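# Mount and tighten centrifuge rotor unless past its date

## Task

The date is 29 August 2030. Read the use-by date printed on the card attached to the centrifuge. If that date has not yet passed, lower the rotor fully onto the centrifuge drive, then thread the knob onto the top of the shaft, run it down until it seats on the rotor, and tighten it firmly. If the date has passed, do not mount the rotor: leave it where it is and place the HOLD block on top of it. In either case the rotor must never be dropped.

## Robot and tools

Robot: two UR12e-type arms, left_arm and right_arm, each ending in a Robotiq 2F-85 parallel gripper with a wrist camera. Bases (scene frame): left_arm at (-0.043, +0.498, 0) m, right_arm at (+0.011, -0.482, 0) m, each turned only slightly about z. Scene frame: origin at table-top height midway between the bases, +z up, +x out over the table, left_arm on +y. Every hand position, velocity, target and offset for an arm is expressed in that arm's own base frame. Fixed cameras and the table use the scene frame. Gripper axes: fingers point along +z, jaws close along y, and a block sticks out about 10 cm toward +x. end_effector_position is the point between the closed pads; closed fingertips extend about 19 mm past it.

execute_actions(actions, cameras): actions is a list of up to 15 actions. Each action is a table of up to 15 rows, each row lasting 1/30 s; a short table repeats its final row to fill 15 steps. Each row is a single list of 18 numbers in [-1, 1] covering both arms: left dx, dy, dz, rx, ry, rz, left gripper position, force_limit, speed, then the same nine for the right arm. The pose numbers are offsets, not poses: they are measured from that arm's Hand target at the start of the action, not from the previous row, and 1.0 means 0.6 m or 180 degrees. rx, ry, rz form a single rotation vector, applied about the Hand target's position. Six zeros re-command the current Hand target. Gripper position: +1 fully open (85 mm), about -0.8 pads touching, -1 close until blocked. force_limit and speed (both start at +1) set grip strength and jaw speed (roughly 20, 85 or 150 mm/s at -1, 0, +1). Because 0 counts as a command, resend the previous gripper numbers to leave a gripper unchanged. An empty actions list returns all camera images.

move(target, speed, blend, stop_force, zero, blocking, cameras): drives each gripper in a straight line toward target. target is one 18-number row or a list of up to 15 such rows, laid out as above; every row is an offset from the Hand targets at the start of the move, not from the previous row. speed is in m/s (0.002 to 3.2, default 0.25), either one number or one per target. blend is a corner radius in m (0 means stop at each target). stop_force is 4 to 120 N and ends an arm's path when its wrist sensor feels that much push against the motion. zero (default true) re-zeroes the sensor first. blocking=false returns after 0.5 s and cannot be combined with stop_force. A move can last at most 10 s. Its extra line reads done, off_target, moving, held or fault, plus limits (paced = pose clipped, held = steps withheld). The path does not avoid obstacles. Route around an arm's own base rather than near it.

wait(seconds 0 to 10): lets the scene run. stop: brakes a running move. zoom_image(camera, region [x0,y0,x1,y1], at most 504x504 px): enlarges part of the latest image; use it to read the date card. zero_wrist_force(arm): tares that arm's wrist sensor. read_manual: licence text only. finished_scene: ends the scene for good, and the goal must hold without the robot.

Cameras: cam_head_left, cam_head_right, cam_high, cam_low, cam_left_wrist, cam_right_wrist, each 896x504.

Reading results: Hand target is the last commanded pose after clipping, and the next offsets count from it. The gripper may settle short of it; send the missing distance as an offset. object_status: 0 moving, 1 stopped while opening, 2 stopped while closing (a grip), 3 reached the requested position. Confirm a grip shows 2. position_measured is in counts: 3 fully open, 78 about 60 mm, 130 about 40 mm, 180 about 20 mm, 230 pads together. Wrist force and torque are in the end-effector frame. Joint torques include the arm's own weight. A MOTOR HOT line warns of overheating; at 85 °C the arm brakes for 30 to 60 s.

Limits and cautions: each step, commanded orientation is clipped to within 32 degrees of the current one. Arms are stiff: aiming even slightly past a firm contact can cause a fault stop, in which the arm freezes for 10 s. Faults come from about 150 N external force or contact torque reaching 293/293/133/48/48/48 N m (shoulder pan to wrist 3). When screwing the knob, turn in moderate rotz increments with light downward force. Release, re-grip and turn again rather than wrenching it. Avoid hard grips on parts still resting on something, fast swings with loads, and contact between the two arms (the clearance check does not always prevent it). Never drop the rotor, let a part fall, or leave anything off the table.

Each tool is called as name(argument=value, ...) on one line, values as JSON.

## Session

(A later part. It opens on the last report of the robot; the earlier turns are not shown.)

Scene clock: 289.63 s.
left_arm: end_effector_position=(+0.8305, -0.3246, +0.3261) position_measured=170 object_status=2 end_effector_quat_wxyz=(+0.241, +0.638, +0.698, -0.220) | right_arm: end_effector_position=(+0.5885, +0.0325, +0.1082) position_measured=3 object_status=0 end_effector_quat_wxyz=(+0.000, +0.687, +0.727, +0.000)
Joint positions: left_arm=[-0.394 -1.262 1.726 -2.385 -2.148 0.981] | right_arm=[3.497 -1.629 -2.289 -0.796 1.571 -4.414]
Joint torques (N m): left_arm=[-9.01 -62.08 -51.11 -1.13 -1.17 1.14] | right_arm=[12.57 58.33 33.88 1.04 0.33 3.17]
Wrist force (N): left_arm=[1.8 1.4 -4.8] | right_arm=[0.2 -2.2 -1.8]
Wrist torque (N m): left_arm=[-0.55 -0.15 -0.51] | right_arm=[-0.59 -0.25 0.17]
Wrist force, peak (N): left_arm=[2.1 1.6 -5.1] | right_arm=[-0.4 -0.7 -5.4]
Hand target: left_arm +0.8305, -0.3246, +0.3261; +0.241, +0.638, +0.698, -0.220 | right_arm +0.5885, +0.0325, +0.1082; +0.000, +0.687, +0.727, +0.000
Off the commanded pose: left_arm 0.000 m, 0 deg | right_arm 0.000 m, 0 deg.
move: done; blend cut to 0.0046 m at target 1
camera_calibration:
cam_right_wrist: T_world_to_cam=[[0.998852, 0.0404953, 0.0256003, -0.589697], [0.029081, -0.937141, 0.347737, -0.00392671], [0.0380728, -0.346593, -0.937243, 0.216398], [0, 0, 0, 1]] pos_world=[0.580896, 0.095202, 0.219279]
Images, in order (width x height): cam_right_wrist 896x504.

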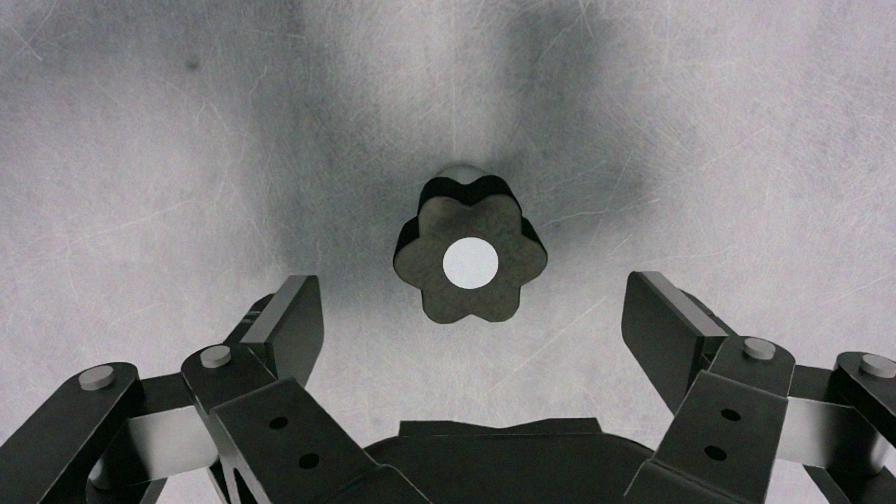

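move(target=[0,0,0,0,0,0,-1,-0.6,-1, 0.0025,0,-0.0803,0,0,0,1.0,1,-0.5], speed=0.07, stop_force=20, cameras=["cam_right_wrist"])

Scene clock: 292.53 s.
left_arm: end_effector_position=(+0.8305, -0.3246, +0.3261) position_measured=170 object_status=2 end_effector_quat_wxyz=(+0.241, +0.638, +0.698, -0.220) | right_arm: end_effector_position=(+0.5900, +0.0325, +0.0600) position_measured=3 object_status=3 end_effector_quat_wxyz=(+0.000, +0.687, +0.727, +0.000)
Joint positions: left_arm=[-0.394 -1.262 1.726 -2.385 -2.148 0.981] | right_arm=[3.496 -1.709 -2.321 -0.683 1.571 -4.415]
Joint torques (N m): left_arm=[-9.31 -63.14 -51.24 -1.36 -1.07 1.05] | right_arm=[-11.3 37.41 29.18 8.49 0.2 -4.47]
Wrist force (N): left_arm=[2.0 1.3 -4.5] | right_arm=[-0.3 -1.8 -1.7]
Wrist torque (N m): left_arm=[-0.57 -0.17 -0.51] | right_arm=[-0.51 -0.15 0.28]
Wrist force, peak (N): left_arm=[2.0 1.4 -5.1] | right_arm=[-0.9 -2.2 -2.0]
Hand target: left_arm +0.8305, -0.3246, +0.3261; +0.241, +0.638, +0.698, -0.220 | right_arm +0.5900, +0.0325, +0.0600; +0.000, +0.687, +0.727, +0.000
Off the commanded pose: left_arm 0.000 m, 0 deg | right_arm 0.000 m, 0 deg.
move: done
camera_calibration:
cam_right_wrist: T_world_to_cam=[[0.998852, 0.0404953, 0.0256003, -0.589962], [0.029081, -0.937141, 0.347737, 0.0127906], [0.0380728, -0.346593, -0.937243, 0.171165], [0, 0, 0, 1]] pos_world=[0.582396, 0.095202, 0.171079]
Images, in order (width x height): cam_right_wrist 896x504.

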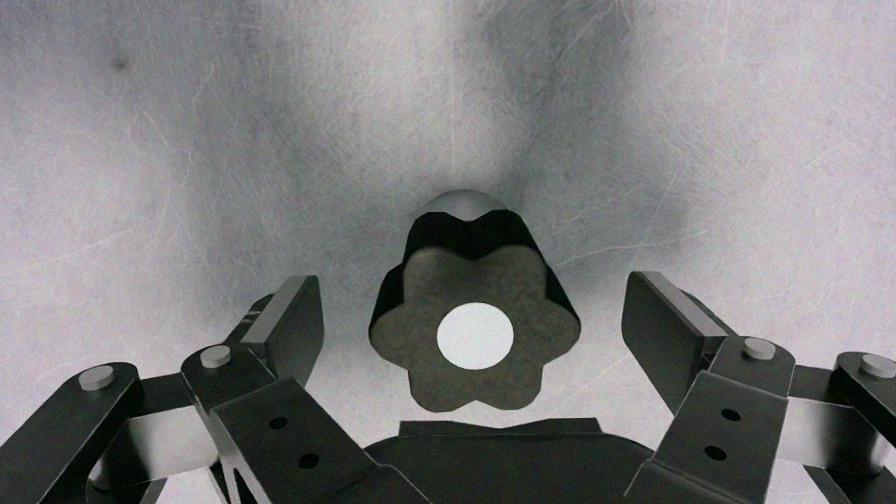

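move(target=[0,0,0,0,0,0,-1,-0.6,-1, 0,0,0,0,0,0,-1,-0.9,-0.9], speed=0.1, cameras=["cam_right_wrist"])

Scene clock: 294.97 s.
left_arm: end_effector_position=(+0.8305, -0.3246, +0.3261) position_measured=170 object_status=2 end_effector_quat_wxyz=(+0.241, +0.638, +0.698, -0.220) | right_arm: end_effector_position=(+0.5900, +0.0325, +0.0600) position_measured=95 object_status=0 end_effector_quat_wxyz=(+0.000, +0.687, +0.727, +0.000)
Joint positions: left_arm=[-0.394 -1.262 1.726 -2.385 -2.148 0.981] | right_arm=[3.496 -1.709 -2.321 -0.683 1.571 -4.415]
Joint torques (N m): left_arm=[-10.08 -63.45 -51.79 -1.26 -1.23 1.15] | right_arm=[-9.96 38.03 30.05 7.24 0.71 -4.5]
Wrist force (N): left_arm=[1.9 1.7 -4.8] | right_arm=[-1.6 -7.0 -22.3]
Wrist torque (N m): left_arm=[-0.51 -0.16 -0.51] | right_arm=[-0.39 -0.17 0.28]
Wrist force, peak (N): left_arm=[2.1 1.8 -4.8] | right_arm=[-1.3 -6.9 -22.7]
Hand target: left_arm +0.8305, -0.3246, +0.3261; +0.241, +0.638, +0.698, -0.220 | right_arm +0.5900, +0.0325, +0.0600; +0.000, +0.687, +0.727, +0.000
Off the commanded pose: left_arm 0.000 m, 0 deg | right_arm 0.000 m, 0 deg.
move: done
camera_calibration:
cam_right_wrist: T_world_to_cam=[[0.998852, 0.0404953, 0.0256003, -0.589962], [0.029081, -0.937141, 0.347737, 0.0127906], [0.0380728, -0.346593, -0.937243, 0.171165], [0, 0, 0, 1]] pos_world=[0.582396, 0.095202, 0.171079]
Images, in order (width x height): cam_right_wrist 896x504.

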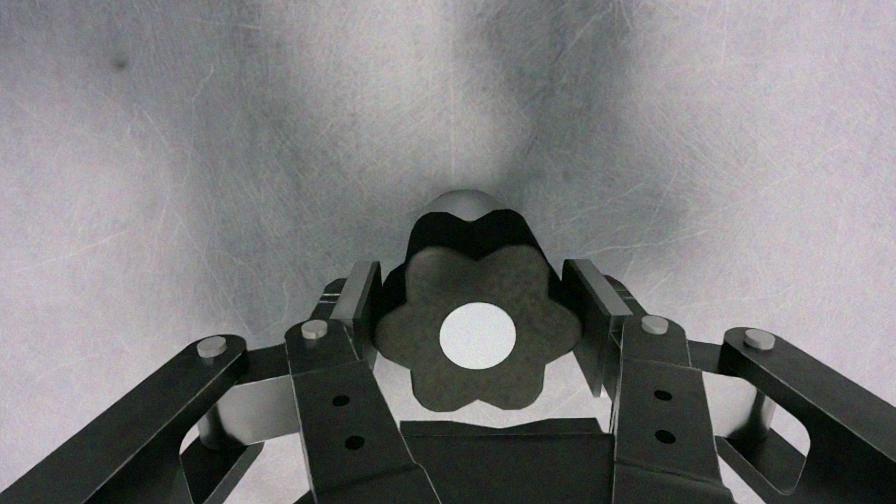

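move(target=[[0,0,0,0,0,0,-1,-0.6,-1, 0,0,0,0,0,0,0.75,1,-0.3],[0,0,0,0,0,0,-1,-0.6,-1, 0,0,0,0,0,0.5,0.75,1,-0.3],[0,0,0,0,0,0,-1,-0.6,-1, 0,0,0,0,0,0.5,-1,-0.5,-0.95]], speed=[0.5,0.7,0.5], cameras=["cam_right_wrist"])

Scene clock: 300.17 s.
left_arm: end_effector_position=(+0.8305, -0.3246, +0.3261) position_measured=170 object_status=2 end_effector_quat_wxyz=(+0.241, +0.638, +0.698, -0.220) | right_arm: end_effector_position=(+0.5900, +0.0325, +0.0600) position_measured=108 object_status=0 end_effector_quat_wxyz=(+0.000, -0.028, +1.000, +0.000)
Joint positions: left_arm=[-0.394 -1.262 1.726 -2.385 -2.148 0.981] | right_arm=[3.496 -1.709 -2.321 -0.682 1.57 -5.985]
Joint torques (N m): left_arm=[-9.29 -62.65 -51.56 -0.96 -1.02 1] | right_arm=[-9.07 38.4 35.64 1.7 2.91 -4.64]
Wrist force (N): left_arm=[1.8 1.5 -4.4] | right_arm=[3.9 -3.0 -17.7]
Wrist torque (N m): left_arm=[-0.53 -0.14 -0.51] | right_arm=[-0.35 -0.08 0.38]
Wrist force, peak (N): left_arm=[1.9 1.7 -4.9] | right_arm=[-1.9 -7.1 -23.0]
Hand target: left_arm +0.8305, -0.3246, +0.3261; +0.241, +0.638, +0.698, -0.220 | right_arm +0.5900, +0.0325, +0.0600; +0.000, -0.028, +1.000, +0.000
Off the commanded pose: left_arm 0.000 m, 0 deg | right_arm 0.000 m, 0 deg.
move: done
camera_calibration:
cam_right_wrist: T_world_to_cam=[[-0.0405011, 0.998852, 0.0255981, -0.0078901], [0.937141, 0.0290872, 0.347737, -0.554367], [0.346593, 0.0380727, -0.937243, -0.0233632], [0, 0, 0, 1]] pos_world=[0.527298, 0.0248955, 0.171079]
Images, in order (width x height): cam_right_wrist 896x504.

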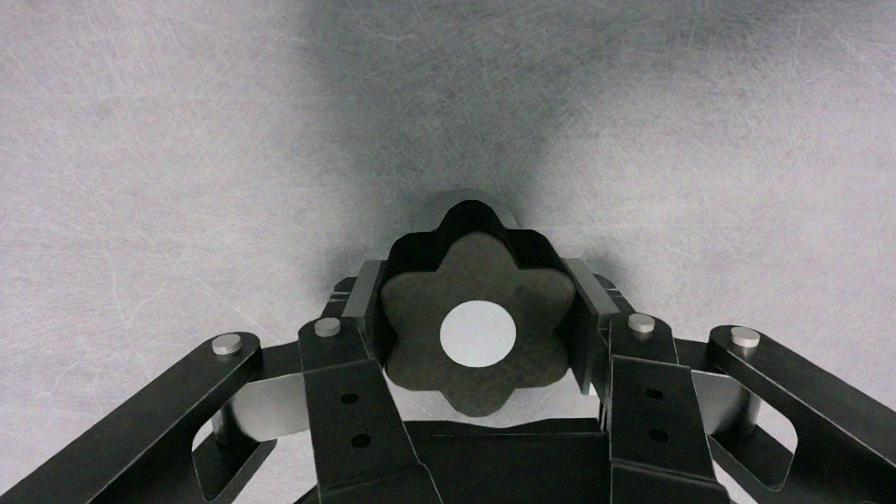

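move(target=[[0,0,0,0,0,0,-1,-0.6,-1, 0,0,0.05,0,0,0,-1,-0.5,-0.95],[0,0,0,0,0,0,-1,-0.6,-1, 0.1,0.2,0.66667,0,0,0,-1,-0.5,-0.95]], speed=[0.1,0.3], blend=[0.01,0], cameras=[])

Scene clock: 306.27 s.
left_arm: end_effector_position=(+0.8305, -0.3246, +0.3261) position_measured=170 object_status=2 end_effector_quat_wxyz=(+0.241, +0.638, +0.698, -0.220) | right_arm: end_effector_position=(+0.6499, +0.1524, +0.4599) position_measured=108 object_status=2 end_effector_quat_wxyz=(+0.000, -0.028, +1.000, +0.000)
Joint positions: left_arm=[-0.394 -1.262 1.726 -2.385 -2.148 0.981] | right_arm=[3.636 -1.497 -1.728 -1.487 1.57 -5.845]
Joint torques (N m): left_arm=[-9.09 -64.58 -51.73 -1.27 -1.14 1.05] | right_arm=[13.15 38.25 65.25 1.56 -3.56 3.43]
Wrist force (N): left_arm=[2.1 1.7 -4.6] | right_arm=[-0.2 -1.1 2.4]
Wrist torque (N m): left_arm=[-0.52 -0.21 -0.50] | right_arm=[-0.37 -0.19 0.16]
Wrist force, peak (N): left_arm=[2.2 1.5 -5.0] | right_arm=[2.7 -2.4 -19.0]
Hand target: left_arm +0.8305, -0.3246, +0.3261; +0.241, +0.638, +0.698, -0.220 | right_arm +0.6500, +0.1525, +0.4600; +0.000, -0.028, +1.000, +0.000
Off the commanded pose: left_arm 0.000 m, 0 deg | right_arm 0.000 m, 0 deg.
move: done
No camera images: "cameras" was empty.

move(target=[0,0,0,0,0,0,-1,-0.6,-1, 0.24867,0.66333,0,0,0,0,-1,-0.5,-0.95], speed=0.3, cameras=["cam_right_wrist", "cam_high"])

Scene clock: 309.17 s.
left_arm: end_effector_position=(+0.8305, -0.3246, +0.3261) position_measured=170 object_status=2 end_effector_quat_wxyz=(+0.241, +0.638, +0.698, -0.220) | right_arm: end_effector_position=(+0.7992, +0.5504, +0.4600) position_measured=108 object_status=2 end_effector_quat_wxyz=(+0.000, -0.028, +1.000, +0.000)
Joint positions: left_arm=[-0.394 -1.262 1.726 -2.385 -2.148 0.981] | right_arm=[3.925 -2.015 -1.109 -1.589 1.57 -5.556]
Joint torques (N m): left_arm=[-9.55 -64.58 -51.67 -1.22 -1 1.16] | right_arm=[12.6 88.7 65.05 2.14 1.85 3.5]
Wrist force (N): left_arm=[2.2 1.4 -4.3] | right_arm=[-0.3 -1.7 2.2]
Wrist torque (N m): left_arm=[-0.56 -0.21 -0.51] | right_arm=[-0.47 -0.15 0.11]
Wrist force, peak (N): left_arm=[2.0 1.6 -5.0] | right_arm=[1.0 -4.7 2.4]
Hand target: left_arm +0.8305, -0.3246, +0.3261; +0.241, +0.638, +0.698, -0.220 | right_arm +0.7992, +0.5505, +0.4600; +0.000, -0.028, +1.000, +0.000
Off the commanded pose: left_arm 0.000 m, 0 deg | right_arm 0.000 m, 0 deg.
move: done
camera_calibration:
cam_right_wrist: T_world_to_cam=[[-0.0405006, 0.998852, 0.0255943, -0.526964], [0.937108, 0.0290845, 0.347825, -0.904507], [0.346681, 0.0380717, -0.93721, 0.259261], [0, 0, 0, 1]] pos_world=[0.736398, 0.542796, 0.571079]
Images, in order (width x height): cam_high 896x504, cam_right_wrist 896x504.

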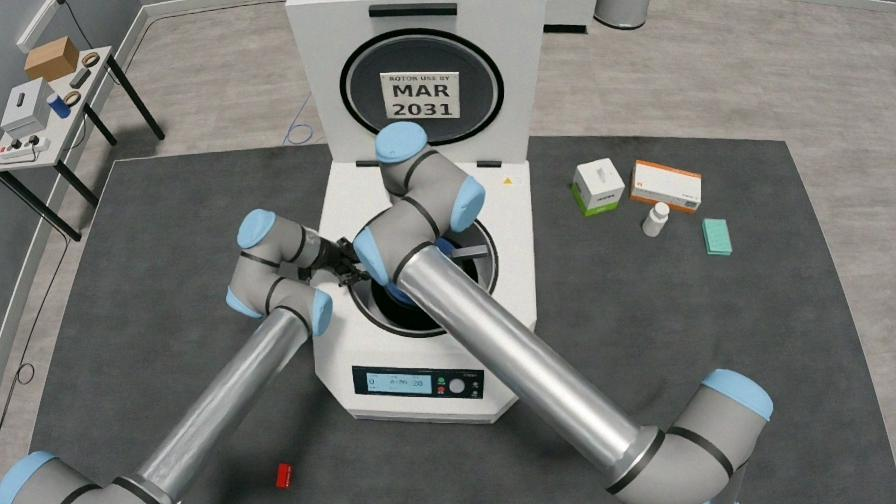

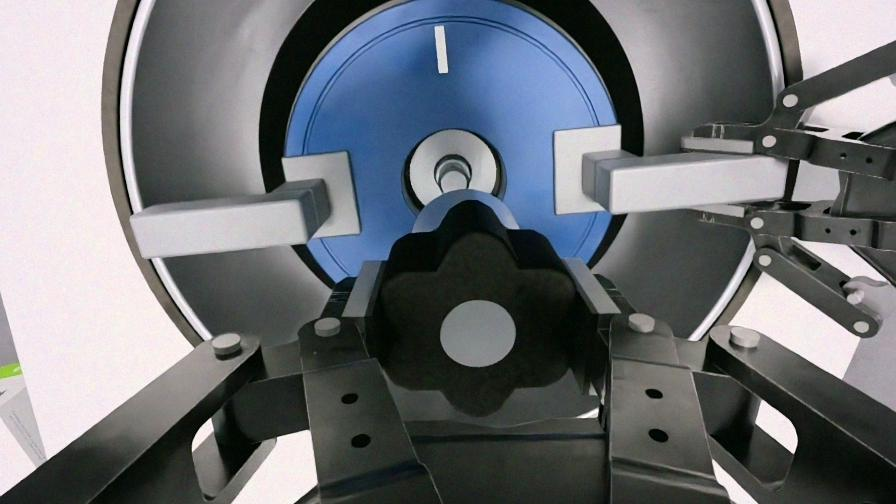

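zoom_image(camera="cam_right_wrist", region=[390, 115, 530, 235])

Scaled by 3.600 from the camera's 896x504 image, which has a finer 1280x720 frame.

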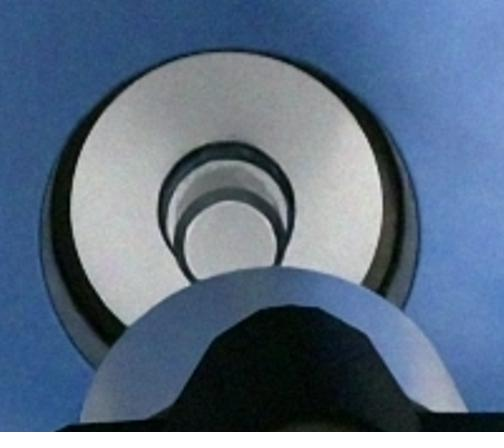

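move(target=[[0,0,0,0,0,0,-1,-0.6,-1, 0,0,0,0,0,-0.5,-1,-0.5,-0.95],[0,0,0,0,0,0,-1,-0.6,-1, 0,0,0,0,0,-1.0,-1,-0.5,-0.95]], speed=0.9, blend=[0.02,0], cameras=["cam_right_wrist"])

Scene clock: 313.83 s.
left_arm: end_effector_position=(+0.8305, -0.3246, +0.3261) position_measured=170 object_status=2 end_effector_quat_wxyz=(+0.241, +0.638, +0.698, -0.220) | right_arm: end_effector_position=(+0.7992, +0.5505, +0.4599) position_measured=108 object_status=2 end_effector_quat_wxyz=(+0.000, +1.000, +0.028, +0.000)
Joint positions: left_arm=[-0.394 -1.262 1.726 -2.385 -2.148 0.981] | right_arm=[3.925 -2.015 -1.11 -1.588 1.572 -2.415]
Joint torques (N m): left_arm=[-9.34 -66.02 -51.41 -1.28 -1.04 1] | right_arm=[11.24 109.97 62.02 1.8 -4.19 3.47]
Wrist force (N): left_arm=[1.9 1.5 -4.7] | right_arm=[-0.6 -1.6 2.7]
Wrist torque (N m): left_arm=[-0.54 -0.17 -0.51] | right_arm=[-0.47 -0.11 0.13]
Wrist force, peak (N): left_arm=[1.9 1.8 -5.1] | right_arm=[-0.3 -2.0 3.0]
Hand target: left_arm +0.8305, -0.3246, +0.3261; +0.241, +0.638, +0.698, -0.220 | right_arm +0.7992, +0.5505, +0.4600; +0.000, +1.000, +0.028, +0.000
Off the commanded pose: left_arm 0.000 m, 0 deg | right_arm 0.000 m, 0 deg.
move: done
camera_calibration:
cam_right_wrist: T_world_to_cam=[[0.0407231, -0.998842, 0.0256206, 0.50773], [-0.937132, -0.0292875, 0.347743, 0.625509], [-0.34659, -0.038171, -0.93724, 0.855175], [0, 0, 0, 1]] pos_world=[0.861903, 0.558105, 0.570979]
Images, in order (width x height): cam_right_wrist 896x504.

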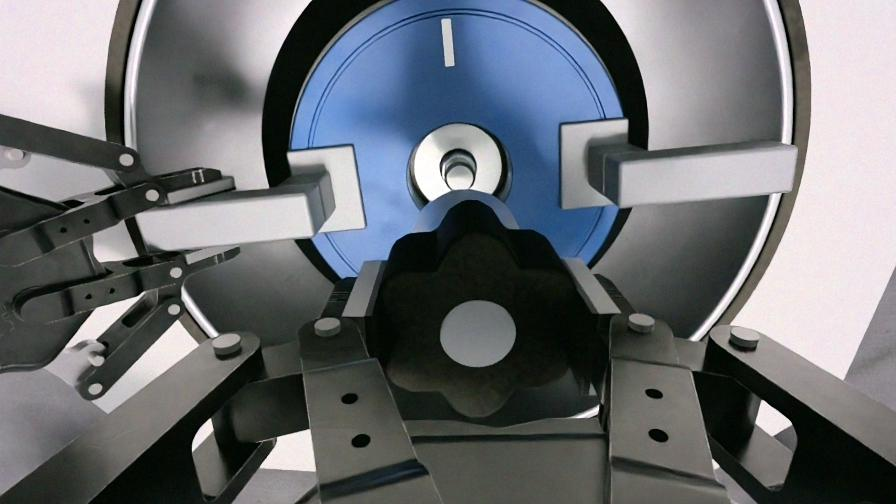

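zoom_image(camera="cam_right_wrist", region=[390, 115, 530, 235])

Scaled by 3.600 from the camera's 896x504 image, which has a finer 1280x720 frame.

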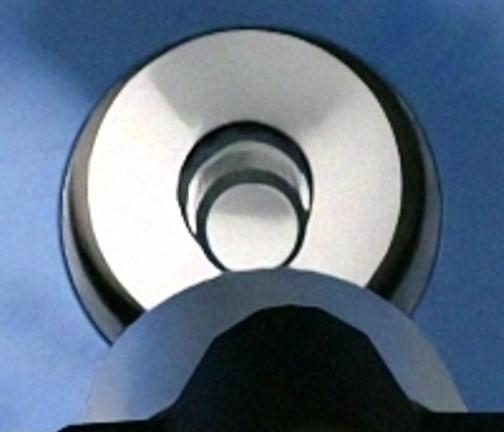

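zoom_image(camera="cam_right_wrist", region=[430, 140, 490, 195])

Scaled by 8.400 from the camera's 896x504 image, which has a finer 1280x720 frame.

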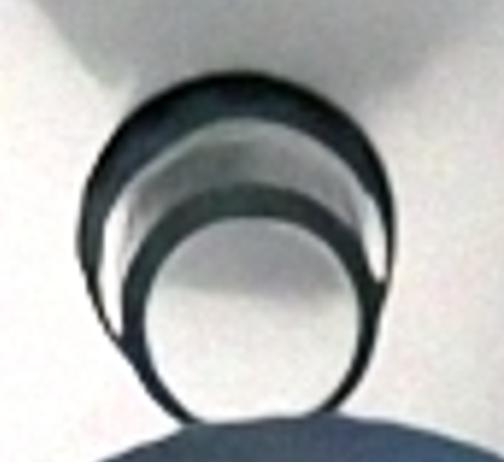

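move(target=[[0,0,0,0,0,0,-1,-0.6,-1, 0.00267,-0.00273,0,0,0,0.5,-1,-0.5,-0.95],[0,0,0,0,0,0,-1,-0.6,-1, 0.00267,-0.00273,0,0,0,1.0,-1,-0.5,-0.95]], speed=0.9, blend=[0.02,0], cameras=["cam_right_wrist"])

zoom_image(camera="cam_right_wrist", region=[430, 140, 490, 195])

zoom_image(camera="cam_right_wrist", region=[390, 115, 530, 235])

Scene clock: 318.97 s.
left_arm: end_effector_position=(+0.8305, -0.3246, +0.3261) position_measured=170 object_status=2 end_effector_quat_wxyz=(+0.241, +0.638, +0.698, -0.220) | right_arm: end_effector_position=(+0.8008, +0.5488, +0.4600) position_measured=108 object_status=2 end_effector_quat_wxyz=(+0.000, -0.028, +1.000, +0.000)
Joint positions: left_arm=[-0.394 -1.262 1.726 -2.385 -2.148 0.981] | right_arm=[3.923 -2.016 -1.108 -1.589 1.57 -5.558]
Joint torques (N m): left_arm=[-9.44 -66.71 -51.69 -1.57 -1.18 1.17] | right_arm=[-10.44 86.85 64.96 2.04 2.95 -4.84]
Wrist force (N): left_arm=[2.2 1.5 -4.7] | right_arm=[-1.0 -1.3 2.5]
Wrist torque (N m): left_arm=[-0.54 -0.21 -0.51] | right_arm=[-0.42 -0.04 0.34]
Wrist force, peak (N): left_arm=[2.2 1.7 -5.0] | right_arm=[-0.7 -2.0 3.0]
Hand target: left_arm +0.8305, -0.3246, +0.3261; +0.241, +0.638, +0.698, -0.220 | right_arm +0.8008, +0.5488, +0.4600; +0.000, -0.028, +1.000, +0.000
Off the commanded pose: left_arm 0.000 m, 0 deg | right_arm 0.000 m, 0 deg.
move: done
camera_calibration:
cam_right_wrist: T_world_to_cam=[[-0.0402744, 0.998861, 0.0255774, -0.525564], [0.937149, 0.028882, 0.347731, -0.905831], [0.346596, 0.0379745, -0.937245, 0.258898], [0, 0, 0, 1]] pos_world=[0.737999, 0.541296, 0.571079]
Images, in order (width x height): cam_right_wrist 896x504.

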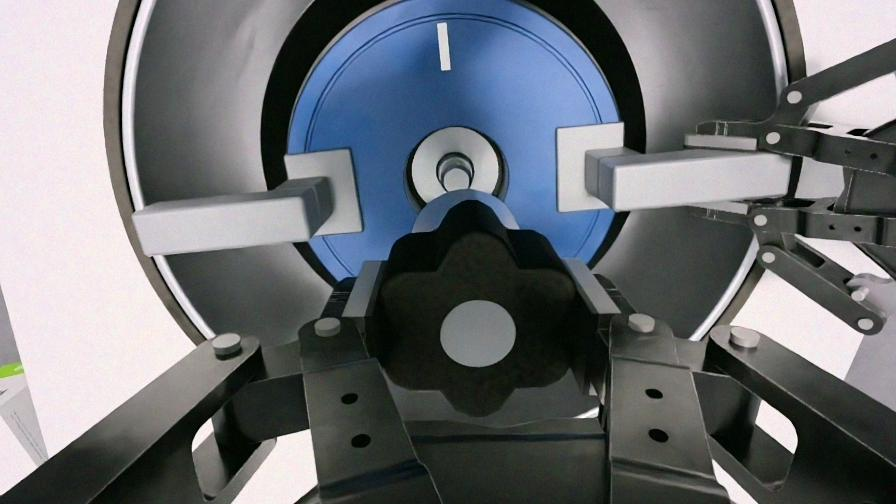

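Scaled by 8.400 from the camera's 896x504 image, which has a finer 1280x720 frame.

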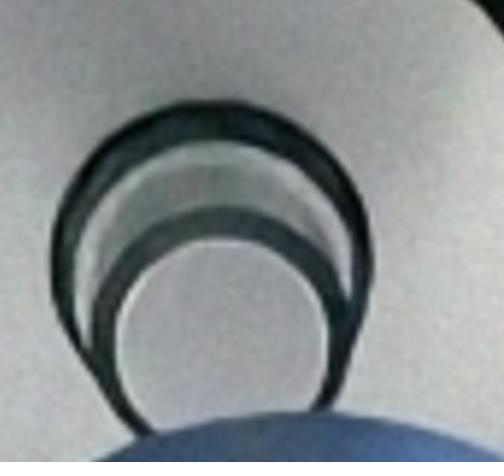

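Scaled by 3.600 from the camera's 896x504 image, which has a finer 1280x720 frame.

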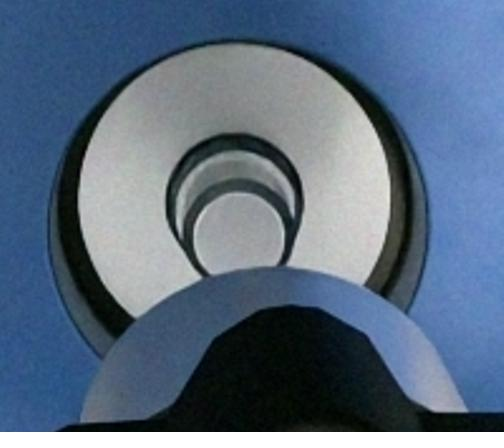

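move(target=[0,0,0,0,0,0,-1,-0.6,-1, 0.00033,-0.00033,-0.15,0,0,0,-1,-0.5,-0.95], speed=0.15, cameras=["cam_right_wrist", "cam_low", "cam_head_right"])

Scene clock: 322.63 s.
left_arm: end_effector_position=(+0.8305, -0.3246, +0.3261) position_measured=170 object_status=2 end_effector_quat_wxyz=(+0.241, +0.638, +0.698, -0.220) | right_arm: end_effector_position=(+0.8010, +0.5487, +0.3701) position_measured=108 object_status=2 end_effector_quat_wxyz=(+0.000, -0.028, +1.000, +0.000)
Joint positions: left_arm=[-0.394 -1.262 1.726 -2.385 -2.148 0.981] | right_arm=[3.923 -2.025 -1.251 -1.436 1.57 -5.559]
Joint torques (N m): left_arm=[-9.36 -66.86 -51.39 -1.3 -0.96 0.98] | right_arm=[-11.42 88 50.68 9.39 -0.28 -4.58]
Wrist force (N): left_arm=[1.8 1.4 -4.8] | right_arm=[-0.4 -1.9 2.3]
Wrist torque (N m): left_arm=[-0.55 -0.16 -0.51] | right_arm=[-0.49 -0.18 0.35]
Wrist force, peak (N): left_arm=[1.8 1.7 -4.9] | right_arm=[-0.7 -1.2 5.2]
Hand target: left_arm +0.8305, -0.3246, +0.3261; +0.241, +0.638, +0.698, -0.220 | right_arm +0.8010, +0.5486, +0.3700; +0.000, -0.028, +1.000, +0.000
Off the commanded pose: left_arm 0.000 m, 0 deg | right_arm 0.000 m, 0 deg.
move: done
camera_calibration:
cam_right_wrist: T_world_to_cam=[[-0.0405312, 0.998848, 0.0256974, -0.522817], [0.937172, 0.0290845, 0.347652, -0.874836], [0.346504, 0.0381737, -0.937271, 0.174556], [0, 0, 0, 1]] pos_world=[0.738198, 0.540996, 0.48118]
Images, in order (width x height): cam_head_right 896x504, cam_low 896x504, cam_right_wrist 896x504.

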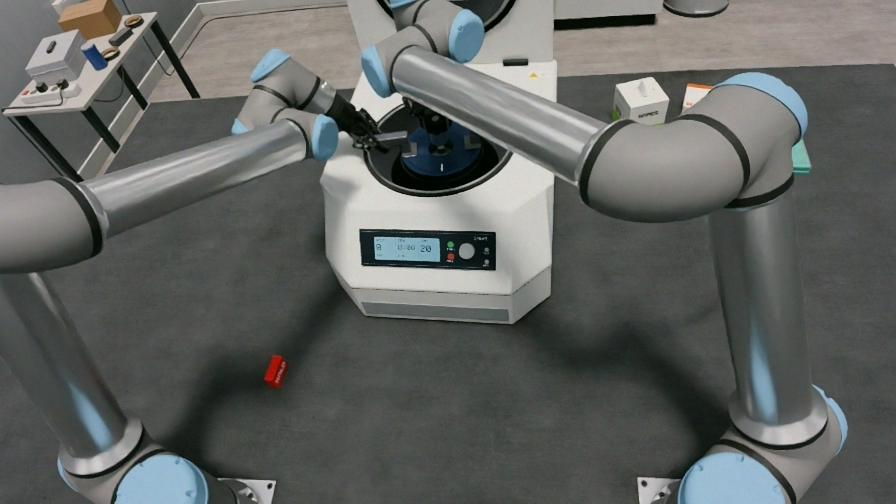

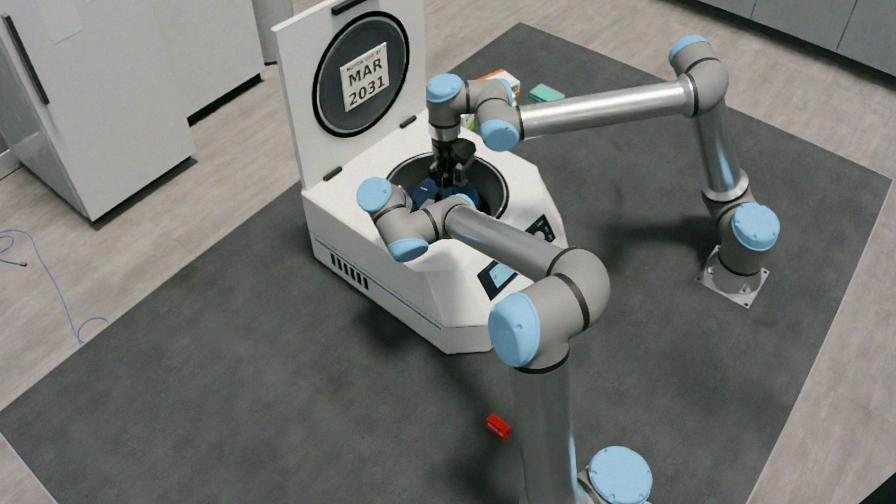

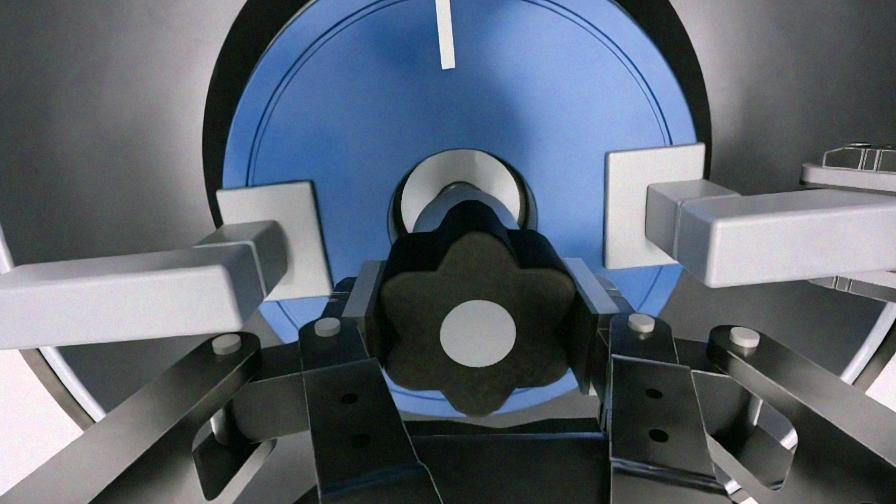

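zero_wrist_force(arm="right_arm")

move(target=[0,0,0,0,0,0,-1,-0.6,-1, 0,0,-0.05,0,0,0,-1,-0.5,-0.95], speed=0.012, stop_force=8, cameras=["cam_right_wrist"])

Wrist force sensor zeroed.

Scene clock: 327.60 s.
left_arm: end_effector_position=(+0.8305, -0.3246, +0.3261) position_measured=170 object_status=2 end_effector_quat_wxyz=(+0.241, +0.638, +0.698, -0.220) | right_arm: end_effector_position=(+0.8010, +0.5486, +0.3400) position_measured=108 object_status=2 end_effector_quat_wxyz=(+0.000, -0.028, +1.000, +0.000)
Joint positions: left_arm=[-0.394 -1.262 1.726 -2.385 -2.148 0.981] | right_arm=[3.923 -2.034 -1.293 -1.387 1.57 -5.559]
Joint torques (N m): left_arm=[-10.59 -68.05 -51.92 -1.33 -1.02 1.02] | right_arm=[-9.81 89.12 49.91 8.86 -3 -4.37]
Wrist force (N, zeroed by zero_wrist_force on right_arm): left_arm=[2.0 1.4 -4.3] | right_arm=[-0.2 0.5 0.1]
Wrist torque (N m, zeroed by zero_wrist_force on right_arm): left_arm=[-0.55 -0.16 -0.51] | right_arm=[0.07 0.04 -0.01]
Wrist force, peak (N, zeroed by zero_wrist_force on right_arm): left_arm=[1.8 1.8 -4.9] | right_arm=[-0.6 0.9 0.4]
Hand target: left_arm +0.8305, -0.3246, +0.3261; +0.241, +0.638, +0.698, -0.220 | right_arm +0.8010, +0.5486, +0.3400; +0.000, -0.028, +1.000, +0.000
Off the commanded pose: left_arm 0.000 m, 0 deg | right_arm 0.000 m, 0 deg.
move: done
camera_calibration:
cam_right_wrist: T_world_to_cam=[[-0.0404953, 0.998852, 0.0256003, -0.522029], [0.937141, 0.029081, 0.347737, -0.864385], [0.346593, 0.0380728, -0.937243, 0.146319], [0, 0, 0, 1]] pos_world=[0.738198, 0.540996, 0.451079]
Images, in order (width x height): cam_right_wrist 896x504.

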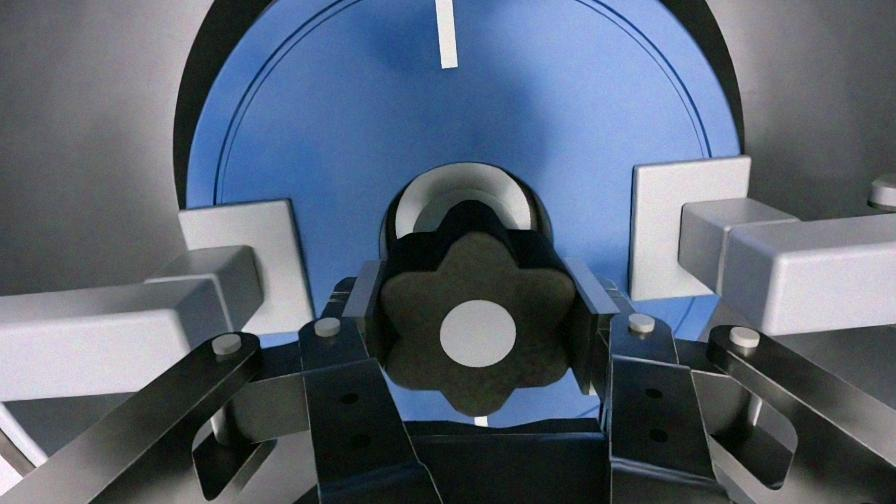

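move(target=[0,0,0,0,0,0,-1,-0.6,-1, 0,0,-0.04,0,0,0,-1,-0.5,-0.95], speed=0.01, stop_force=8, zero=false, cameras=["cam_right_wrist"])

Scene clock: 330.43 s.
left_arm: end_effector_position=(+0.8305, -0.3246, +0.3261) position_measured=170 object_status=2 end_effector_quat_wxyz=(+0.241, +0.638, +0.698, -0.220) | right_arm: end_effector_position=(+0.8010, +0.5486, +0.3287) position_measured=108 object_status=2 end_effector_quat_wxyz=(+0.000, -0.028, +1.000, +0.000)
Joint positions: left_arm=[-0.394 -1.262 1.726 -2.385 -2.148 0.981] | right_arm=[3.923 -2.037 -1.307 -1.368 1.57 -5.559]
Joint torques (N m): left_arm=[-8.21 -68.13 -51.71 -1.36 -1.08 1.06] | right_arm=[-3.53 94.2 62.16 3.09 -2.92 -4.17]
Wrist force (N, zeroed by zero_wrist_force on right_arm): left_arm=[2.6 1.3 -5.2] | right_arm=[3.2 -4.2 -6.7]
Wrist torque (N m, zeroed by zero_wrist_force on right_arm): left_arm=[-0.57 -0.16 -0.51] | right_arm=[0.28 0.26 -0.02]
Wrist force, peak (N, zeroed by zero_wrist_force on right_arm): left_arm=[4.0 2.0 -4.4] | right_arm=[5.1 -6.7 -18.5]
Hand target: left_arm +0.8305, -0.3246, +0.3261; +0.241, +0.638, +0.698, -0.220 | right_arm +0.8010, +0.5486, +0.3287; +0.000, -0.028, +1.000, +0.000 (not the last commanded pose)
Off the commanded pose: left_arm 0.000 m, 0 deg | right_arm 0.013 m, 0 deg.
move: contact (right_arm)
camera_calibration:
cam_right_wrist: T_world_to_cam=[[-0.0404953, 0.998852, 0.0256003, -0.521739], [0.937141, 0.029081, 0.347737, -0.860456], [0.346593, 0.0380728, -0.937243, 0.135728], [0, 0, 0, 1]] pos_world=[0.738198, 0.540996, 0.439779]
Images, in order (width x height): cam_right_wrist 896x504.

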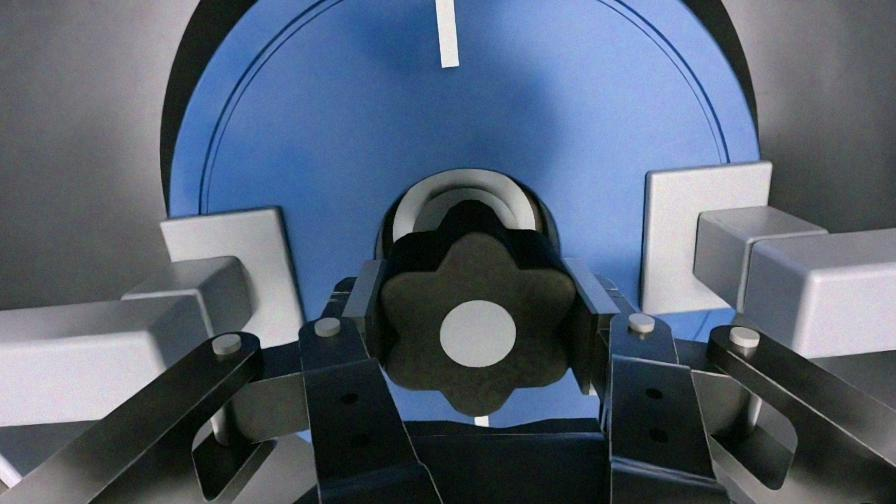

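zoom_image(camera="cam_right_wrist", region=[370, 155, 560, 265])

Scaled by 2.653 from the camera's 896x504 image, which has a finer 1280x720 frame.

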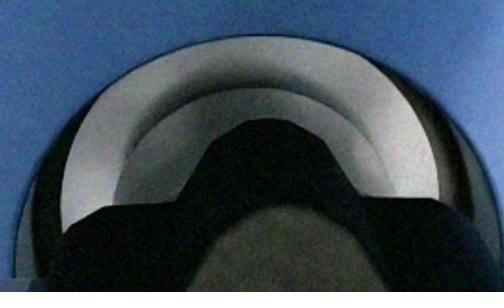

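move(target=[0,0,0,0,0,0,-1,-0.6,-1, 0,0,-0.0003,0,0,-0.33333,-1,-0.5,-0.95], speed=0.4, cameras=["cam_right_wrist"])

Scene clock: 334.60 s.
left_arm: end_effector_position=(+0.8305, -0.3246, +0.3261) position_measured=170 object_status=2 end_effector_quat_wxyz=(+0.241, +0.638, +0.698, -0.220) | right_arm: end_effector_position=(+0.8010, +0.5486, +0.3285) position_measured=108 object_status=2 end_effector_quat_wxyz=(+0.000, +0.475, +0.880, +0.000)
Joint positions: left_arm=[-0.394 -1.262 1.726 -2.385 -2.148 0.981] | right_arm=[3.922 -2.038 -1.307 -1.369 1.571 -4.512]
Joint torques (N m): left_arm=[-9.45 -68.5 -51.68 -1.15 -1.24 1.02] | right_arm=[8.2 94.38 42.06 4.17 -6.73 2.93]
Wrist force (N, zeroed by zero_wrist_force on right_arm): left_arm=[2.3 2.2 -3.8] | right_arm=[4.0 -10.7 -18.0]
Wrist torque (N m, zeroed by zero_wrist_force on right_arm): left_arm=[-0.58 -0.18 -0.53] | right_arm=[0.84 0.38 -0.31]
Wrist force, peak (N, zeroed by zero_wrist_force on right_arm): left_arm=[3.8 1.4 -5.1] | right_arm=[4.0 -10.7 -18.0]
Hand target: left_arm +0.8305, -0.3246, +0.3261; +0.241, +0.638, +0.698, -0.220 | right_arm +0.8010, +0.5486, +0.3285; +0.000, +0.475, +0.880, +0.000
Off the commanded pose: left_arm 0.000 m, 0 deg | right_arm 0.000 m, 0 deg.
move: done
camera_calibration:
cam_right_wrist: T_world_to_cam=[[0.844667, 0.534683, 0.0255297, -0.976138], [0.49396, -0.796937, 0.3477, -0.0522074], [0.206255, -0.28108, -0.937258, 0.423048], [0, 0, 0, 1]] pos_world=[0.763045, 0.599229, 0.439579]
Images, in order (width x height): cam_right_wrist 896x504.

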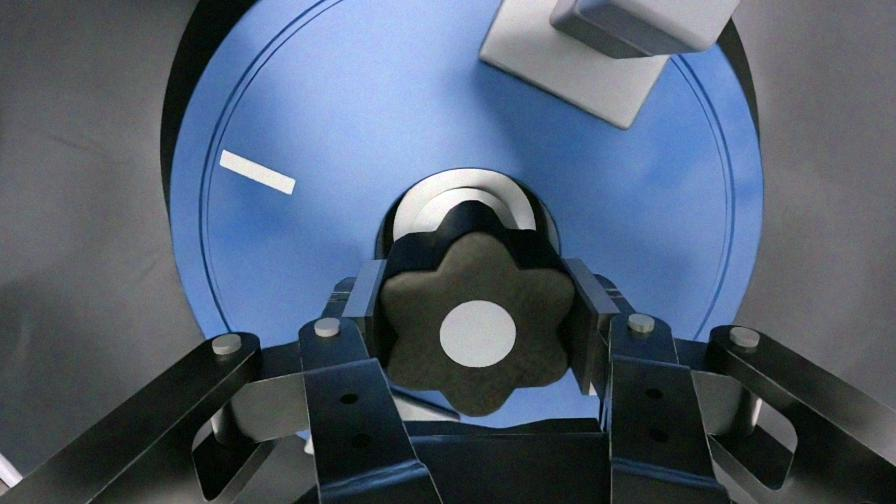

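move(target=[[0,0,0,0,0,0,-1,-0.6,-1, 0,0,0.0001,0,0,-0.5,-1,-0.5,-0.95],[0,0,0,0,0,0,-1,-0.6,-1, 0,0,0.0001,0,0,-0.97,-1,-0.5,-0.95]], speed=0.6, blend=[0.02,0], cameras=[])

Scene clock: 339.50 s.
left_arm: end_effector_position=(+0.8305, -0.3246, +0.3261) position_measured=170 object_status=2 end_effector_quat_wxyz=(+0.241, +0.638, +0.698, -0.220) | right_arm: end_effector_position=(+0.8010, +0.5486, +0.3285) position_measured=108 object_status=2 end_effector_quat_wxyz=(+0.000, +0.901, -0.433, +0.000)
Joint positions: left_arm=[-0.394 -1.262 1.726 -2.385 -2.148 0.981] | right_arm=[3.923 -2.037 -1.309 -1.366 1.571 -1.465]
Joint torques (N m): left_arm=[-10.36 -69.9 -51.14 -1.59 -1.1 1.06] | right_arm=[13.26 108.03 49.39 0.48 -3.89 3.64]
Wrist force (N, zeroed by zero_wrist_force on right_arm): left_arm=[1.5 1.2 -4.6] | right_arm=[1.3 -3.1 -3.0]
Wrist torque (N m, zeroed by zero_wrist_force on right_arm): left_arm=[-0.59 -0.17 -0.50] | right_arm=[0.32 0.05 -0.24]
Wrist force, peak (N, zeroed by zero_wrist_force on right_arm): left_arm=[1.3 1.9 -5.3] | right_arm=[4.2 -10.8 -18.1]
Hand target: left_arm +0.8305, -0.3246, +0.3261; +0.241, +0.638, +0.698, -0.220 | right_arm +0.8010, +0.5486, +0.3286; +0.000, +0.901, -0.433, +0.000
Off the commanded pose: left_arm 0.000 m, 0 deg | right_arm 0.000 m, 0 deg.
move: done
No camera images: "cameras" was empty.

move(target=[[0,0,0,0,0,0,-1,-0.6,-1, 0,0,0,0,0,-0.5,-1,-0.5,-0.95],[0,0,0,0,0,0,-1,-0.6,-1, 0,0,0,0,0,-0.97,-1,-0.5,-0.95]], speed=0.6, blend=[0.02,0], cameras=["cam_right_wrist"])

Scene clock: 343.40 s.
left_arm: end_effector_position=(+0.8305, -0.3246, +0.3261) position_measured=170 object_status=2 end_effector_quat_wxyz=(+0.241, +0.638, +0.698, -0.220) | right_arm: end_effector_position=(+0.8010, +0.5486, +0.3286) position_measured=108 object_status=2 end_effector_quat_wxyz=(+0.000, +0.390, +0.921, +0.000)
Joint positions: left_arm=[-0.394 -1.262 1.726 -2.385 -2.148 0.981] | right_arm=[3.923 -2.038 -1.307 -1.369 1.571 1.583]
Joint torques (N m): left_arm=[-9.18 -70.89 -51.38 -1.39 -1.3 0.84] | right_arm=[9.44 97.84 43.06 3.53 -5.9 3.36]
Wrist force (N, zeroed by zero_wrist_force on right_arm): left_arm=[2.9 2.0 -4.0] | right_arm=[4.9 -9.8 -15.9]
Wrist torque (N m, zeroed by zero_wrist_force on right_arm): left_arm=[-0.55 -0.21 -0.52] | right_arm=[0.68 0.26 -0.30]
Wrist force, peak (N, zeroed by zero_wrist_force on right_arm): left_arm=[3.9 2.5 -4.8] | right_arm=[5.4 -10.8 -16.3]
Hand target: left_arm +0.8305, -0.3246, +0.3261; +0.241, +0.638, +0.698, -0.220 | right_arm +0.8010, +0.5486, +0.3286; +0.000, +0.390, +0.921, +0.000
Off the commanded pose: left_arm 0.000 m, 0 deg | right_arm 0.000 m, 0 deg.
move: done
camera_calibration:
cam_right_wrist: T_world_to_cam=[[0.72954, 0.68346, 0.0255918, -0.96555], [0.634503, -0.690301, 0.347693, -0.223332], [0.2553, -0.237417, -0.937259, 0.359898], [0, 0, 0, 1]] pos_world=[0.75423, 0.591195, 0.439679]
Images, in order (width x height): cam_right_wrist 896x504.

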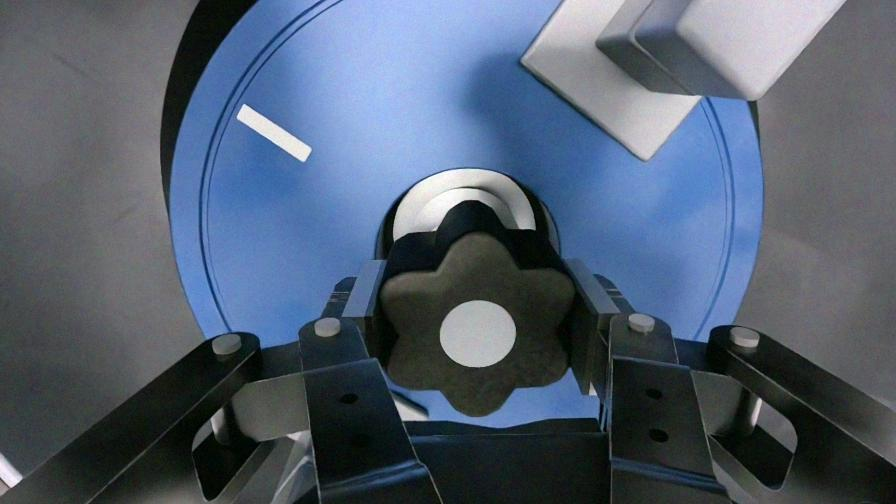

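zoom_image(camera="cam_right_wrist", region=[370, 155, 570, 265])

Scaled by 2.520 from the camera's 896x504 image, which has a finer 1280x720 frame.

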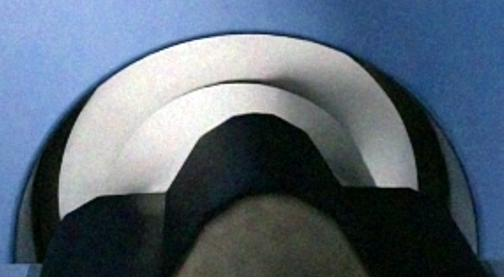

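move(target=[0,0,0,0,0,0,-1,-0.6,-1, -0.0005,-0.00016,0,0,0,0,-1,-0.5,-0.95], speed=0.05, cameras=[])

Scene clock: 348.37 s.
left_arm: end_effector_position=(+0.8305, -0.3246, +0.3261) position_measured=170 object_status=2 end_effector_quat_wxyz=(+0.241, +0.638, +0.698, -0.220) | right_arm: end_effector_position=(+0.8007, +0.5485, +0.3286) position_measured=108 object_status=2 end_effector_quat_wxyz=(+0.000, +0.390, +0.921, +0.000)
Joint positions: left_arm=[-0.394 -1.262 1.726 -2.385 -2.148 0.981] | right_arm=[3.923 -2.037 -1.308 -1.368 1.571 1.583]
Joint torques (N m): left_arm=[-9.27 -71.03 -50.68 -1.55 -1.02 0.86] | right_arm=[10.92 101.37 41.3 7.63 -4.53 3.32]
Wrist force (N, zeroed by zero_wrist_force on right_arm): left_arm=[1.2 1.2 -3.7] | right_arm=[1.5 1.1 -11.4]
Wrist torque (N m, zeroed by zero_wrist_force on right_arm): left_arm=[-0.54 -0.12 -0.51] | right_arm=[0.07 0.06 -0.21]
Wrist force, peak (N, zeroed by zero_wrist_force on right_arm): left_arm=[3.0 1.7 -4.3] | right_arm=[4.4 -9.0 -15.8]
Hand target: left_arm +0.8305, -0.3246, +0.3261; +0.241, +0.638, +0.698, -0.220 | right_arm +0.8007, +0.5485, +0.3286; +0.000, +0.390, +0.921, +0.000
Off the commanded pose: left_arm 0.000 m, 0 deg | right_arm 0.000 m, 0 deg.
move: done
No camera images: "cameras" was empty.

move(target=[[0,0,0,0,0,0,-1,-0.6,-1, 0,0,-0.0001,0,0,-0.5,-1,-0.5,-0.95],[0,0,0,0,0,0,-1,-0.6,-1, 0,0,-0.0001,0,0,-0.97,-1,-0.5,-0.95]], speed=0.6, blend=[0.02,0], cameras=[])

Scene clock: 352.10 s.
left_arm: end_effector_position=(+0.8305, -0.3246, +0.3261) position_measured=170 object_status=2 end_effector_quat_wxyz=(+0.241, +0.638, +0.698, -0.220) | right_arm: end_effector_position=(+0.8007, +0.5485, +0.3285) position_measured=108 object_status=2 end_effector_quat_wxyz=(+0.000, +0.938, -0.346, +0.000)
Joint positions: left_arm=[-0.394 -1.262 1.726 -2.385 -2.148 0.981] | right_arm=[3.923 -2.036 -1.309 -1.366 1.571 4.63]
Joint torques (N m): left_arm=[-8.66 -70.79 -50.9 -1.49 -1.35 0.92] | right_arm=[13.31 103.48 43.23 -1.11 -3.4 2.87]
Wrist force (N, zeroed by zero_wrist_force on right_arm): left_arm=[1.6 1.8 -4.1] | right_arm=[2.7 -4.4 -8.7]
Wrist torque (N m, zeroed by zero_wrist_force on right_arm): left_arm=[-0.53 -0.15 -0.49] | right_arm=[0.43 0.18 -0.29]
Wrist force, peak (N, zeroed by zero_wrist_force on right_arm): left_arm=[1.3 1.9 -4.7] | right_arm=[4.4 -9.4 -7.5]
Hand target: left_arm +0.8305, -0.3246, +0.3261; +0.241, +0.638, +0.698, -0.220 | right_arm +0.8007, +0.5485, +0.3285; +0.000, +0.938, -0.346, +0.000
Off the commanded pose: left_arm 0.000 m, 0 deg | right_arm 0.000 m, 0 deg.
move: done
No camera images: "cameras" was empty.

move(target=[0,0,0,0,0,0,-1,-0.6,-1, 0.0001,0.00006,0.0012,0,0,0,-1,-0.5,-0.95], speed=0.05, cameras=["cam_right_wrist"])

Scene clock: 355.07 s.
left_arm: end_effector_position=(+0.8305, -0.3246, +0.3261) position_measured=170 object_status=2 end_effector_quat_wxyz=(+0.241, +0.638, +0.698, -0.220) | right_arm: end_effector_position=(+0.8007, +0.5486, +0.3291) position_measured=108 object_status=2 end_effector_quat_wxyz=(+0.000, +0.938, -0.346, +0.000)
Joint positions: left_arm=[-0.394 -1.262 1.726 -2.385 -2.148 0.981] | right_arm=[3.923 -2.036 -1.308 -1.367 1.571 4.63]
Joint torques (N m): left_arm=[-9.42 -69.9 -50.18 -1.57 -1.39 0.78] | right_arm=[8.86 107.73 62.2 1.07 -3.13 2.3]
Wrist force (N, zeroed by zero_wrist_force on right_arm): left_arm=[1.4 1.8 -4.5] | right_arm=[1.5 -1.2 0.5]
Wrist torque (N m, zeroed by zero_wrist_force on right_arm): left_arm=[-0.55 -0.14 -0.52] | right_arm=[0.19 -0.02 -0.24]
Wrist force, peak (N, zeroed by zero_wrist_force on right_arm): left_arm=[1.4 2.1 -4.7] | right_arm=[2.7 -4.5 -9.3]
Hand target: left_arm +0.8305, -0.3246, +0.3261; +0.241, +0.638, +0.698, -0.220 | right_arm +0.8007, +0.5486, +0.3292; +0.000, +0.938, -0.346, +0.000
Off the commanded pose: left_arm 0.000 m, 0 deg | right_arm 0.000 m, 0 deg.
move: done
camera_calibration:
cam_right_wrist: T_world_to_cam=[[-0.662072, -0.748999, 0.0257345, 0.934793], [-0.696533, 0.627642, 0.347716, 0.119376], [-0.27659, 0.212288, -0.937247, 0.539607], [0, 0, 0, 1]] pos_world=[0.851299, 0.510681, 0.44018]
Images, in order (width x height): cam_right_wrist 896x504.

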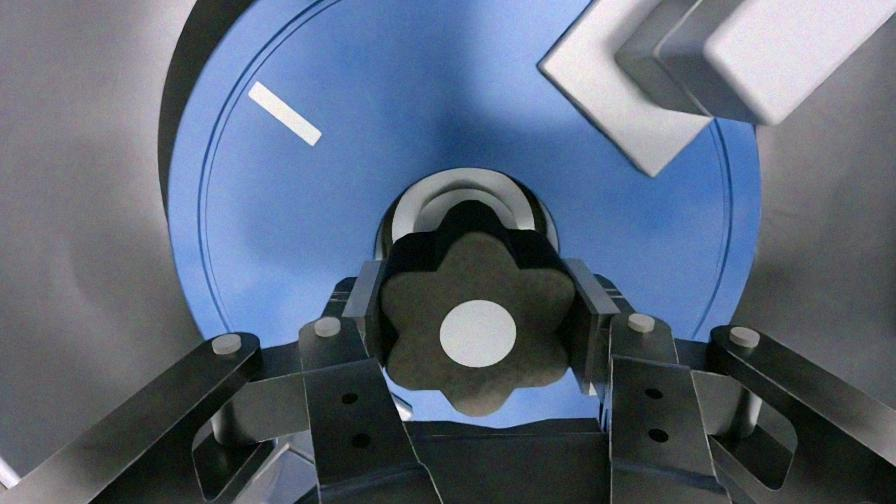

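move(target=[[0,0,0,0,0,0,-1,-0.6,-1, 0,0,-0.00115,0,0,0.0,-1,-0.5,-0.95],[0,0,0,0,0,0,-1,-0.6,-1, 0,0,-0.00115,0,0,0.6667,-1,-0.5,-0.95]], speed=[0.05,0.6], cameras=[])

Scene clock: 360.57 s.
left_arm: end_effector_position=(+0.8305, -0.3246, +0.3261) position_measured=170 object_status=2 end_effector_quat_wxyz=(+0.241, +0.638, +0.698, -0.220) | right_arm: end_effector_position=(+0.8007, +0.5486, +0.3285) position_measured=108 object_status=2 end_effector_quat_wxyz=(+0.000, +0.769, +0.639, +0.000)
Joint positions: left_arm=[-0.394 -1.262 1.726 -2.385 -2.148 0.981] | right_arm=[3.922 -2.037 -1.308 -1.368 1.572 2.536]
Joint torques (N m): left_arm=[-9.21 -71.62 -49.46 -1.44 -1.48 0.78] | right_arm=[-14.14 79.41 57.61 0.66 2.9 -4.44]
Wrist force (N, zeroed by zero_wrist_force on right_arm): left_arm=[1.7 0.9 -4.0] | right_arm=[1.1 0.3 -7.4]
Wrist torque (N m, zeroed by zero_wrist_force on right_arm): left_arm=[-0.56 -0.17 -0.51] | right_arm=[0.13 0.18 0.04]
Wrist force, peak (N, zeroed by zero_wrist_force on right_arm): left_arm=[1.8 2.2 -4.9] | right_arm=[-1.9 5.3 -15.6]
Hand target: left_arm +0.8305, -0.3246, +0.3261; +0.241, +0.638, +0.698, -0.220 | right_arm +0.8007, +0.5486, +0.3285; +0.000, +0.769, +0.639, +0.000
Off the commanded pose: left_arm 0.000 m, 0 deg | right_arm 0.000 m, 0 deg.
move: done
No camera images: "cameras" was empty.


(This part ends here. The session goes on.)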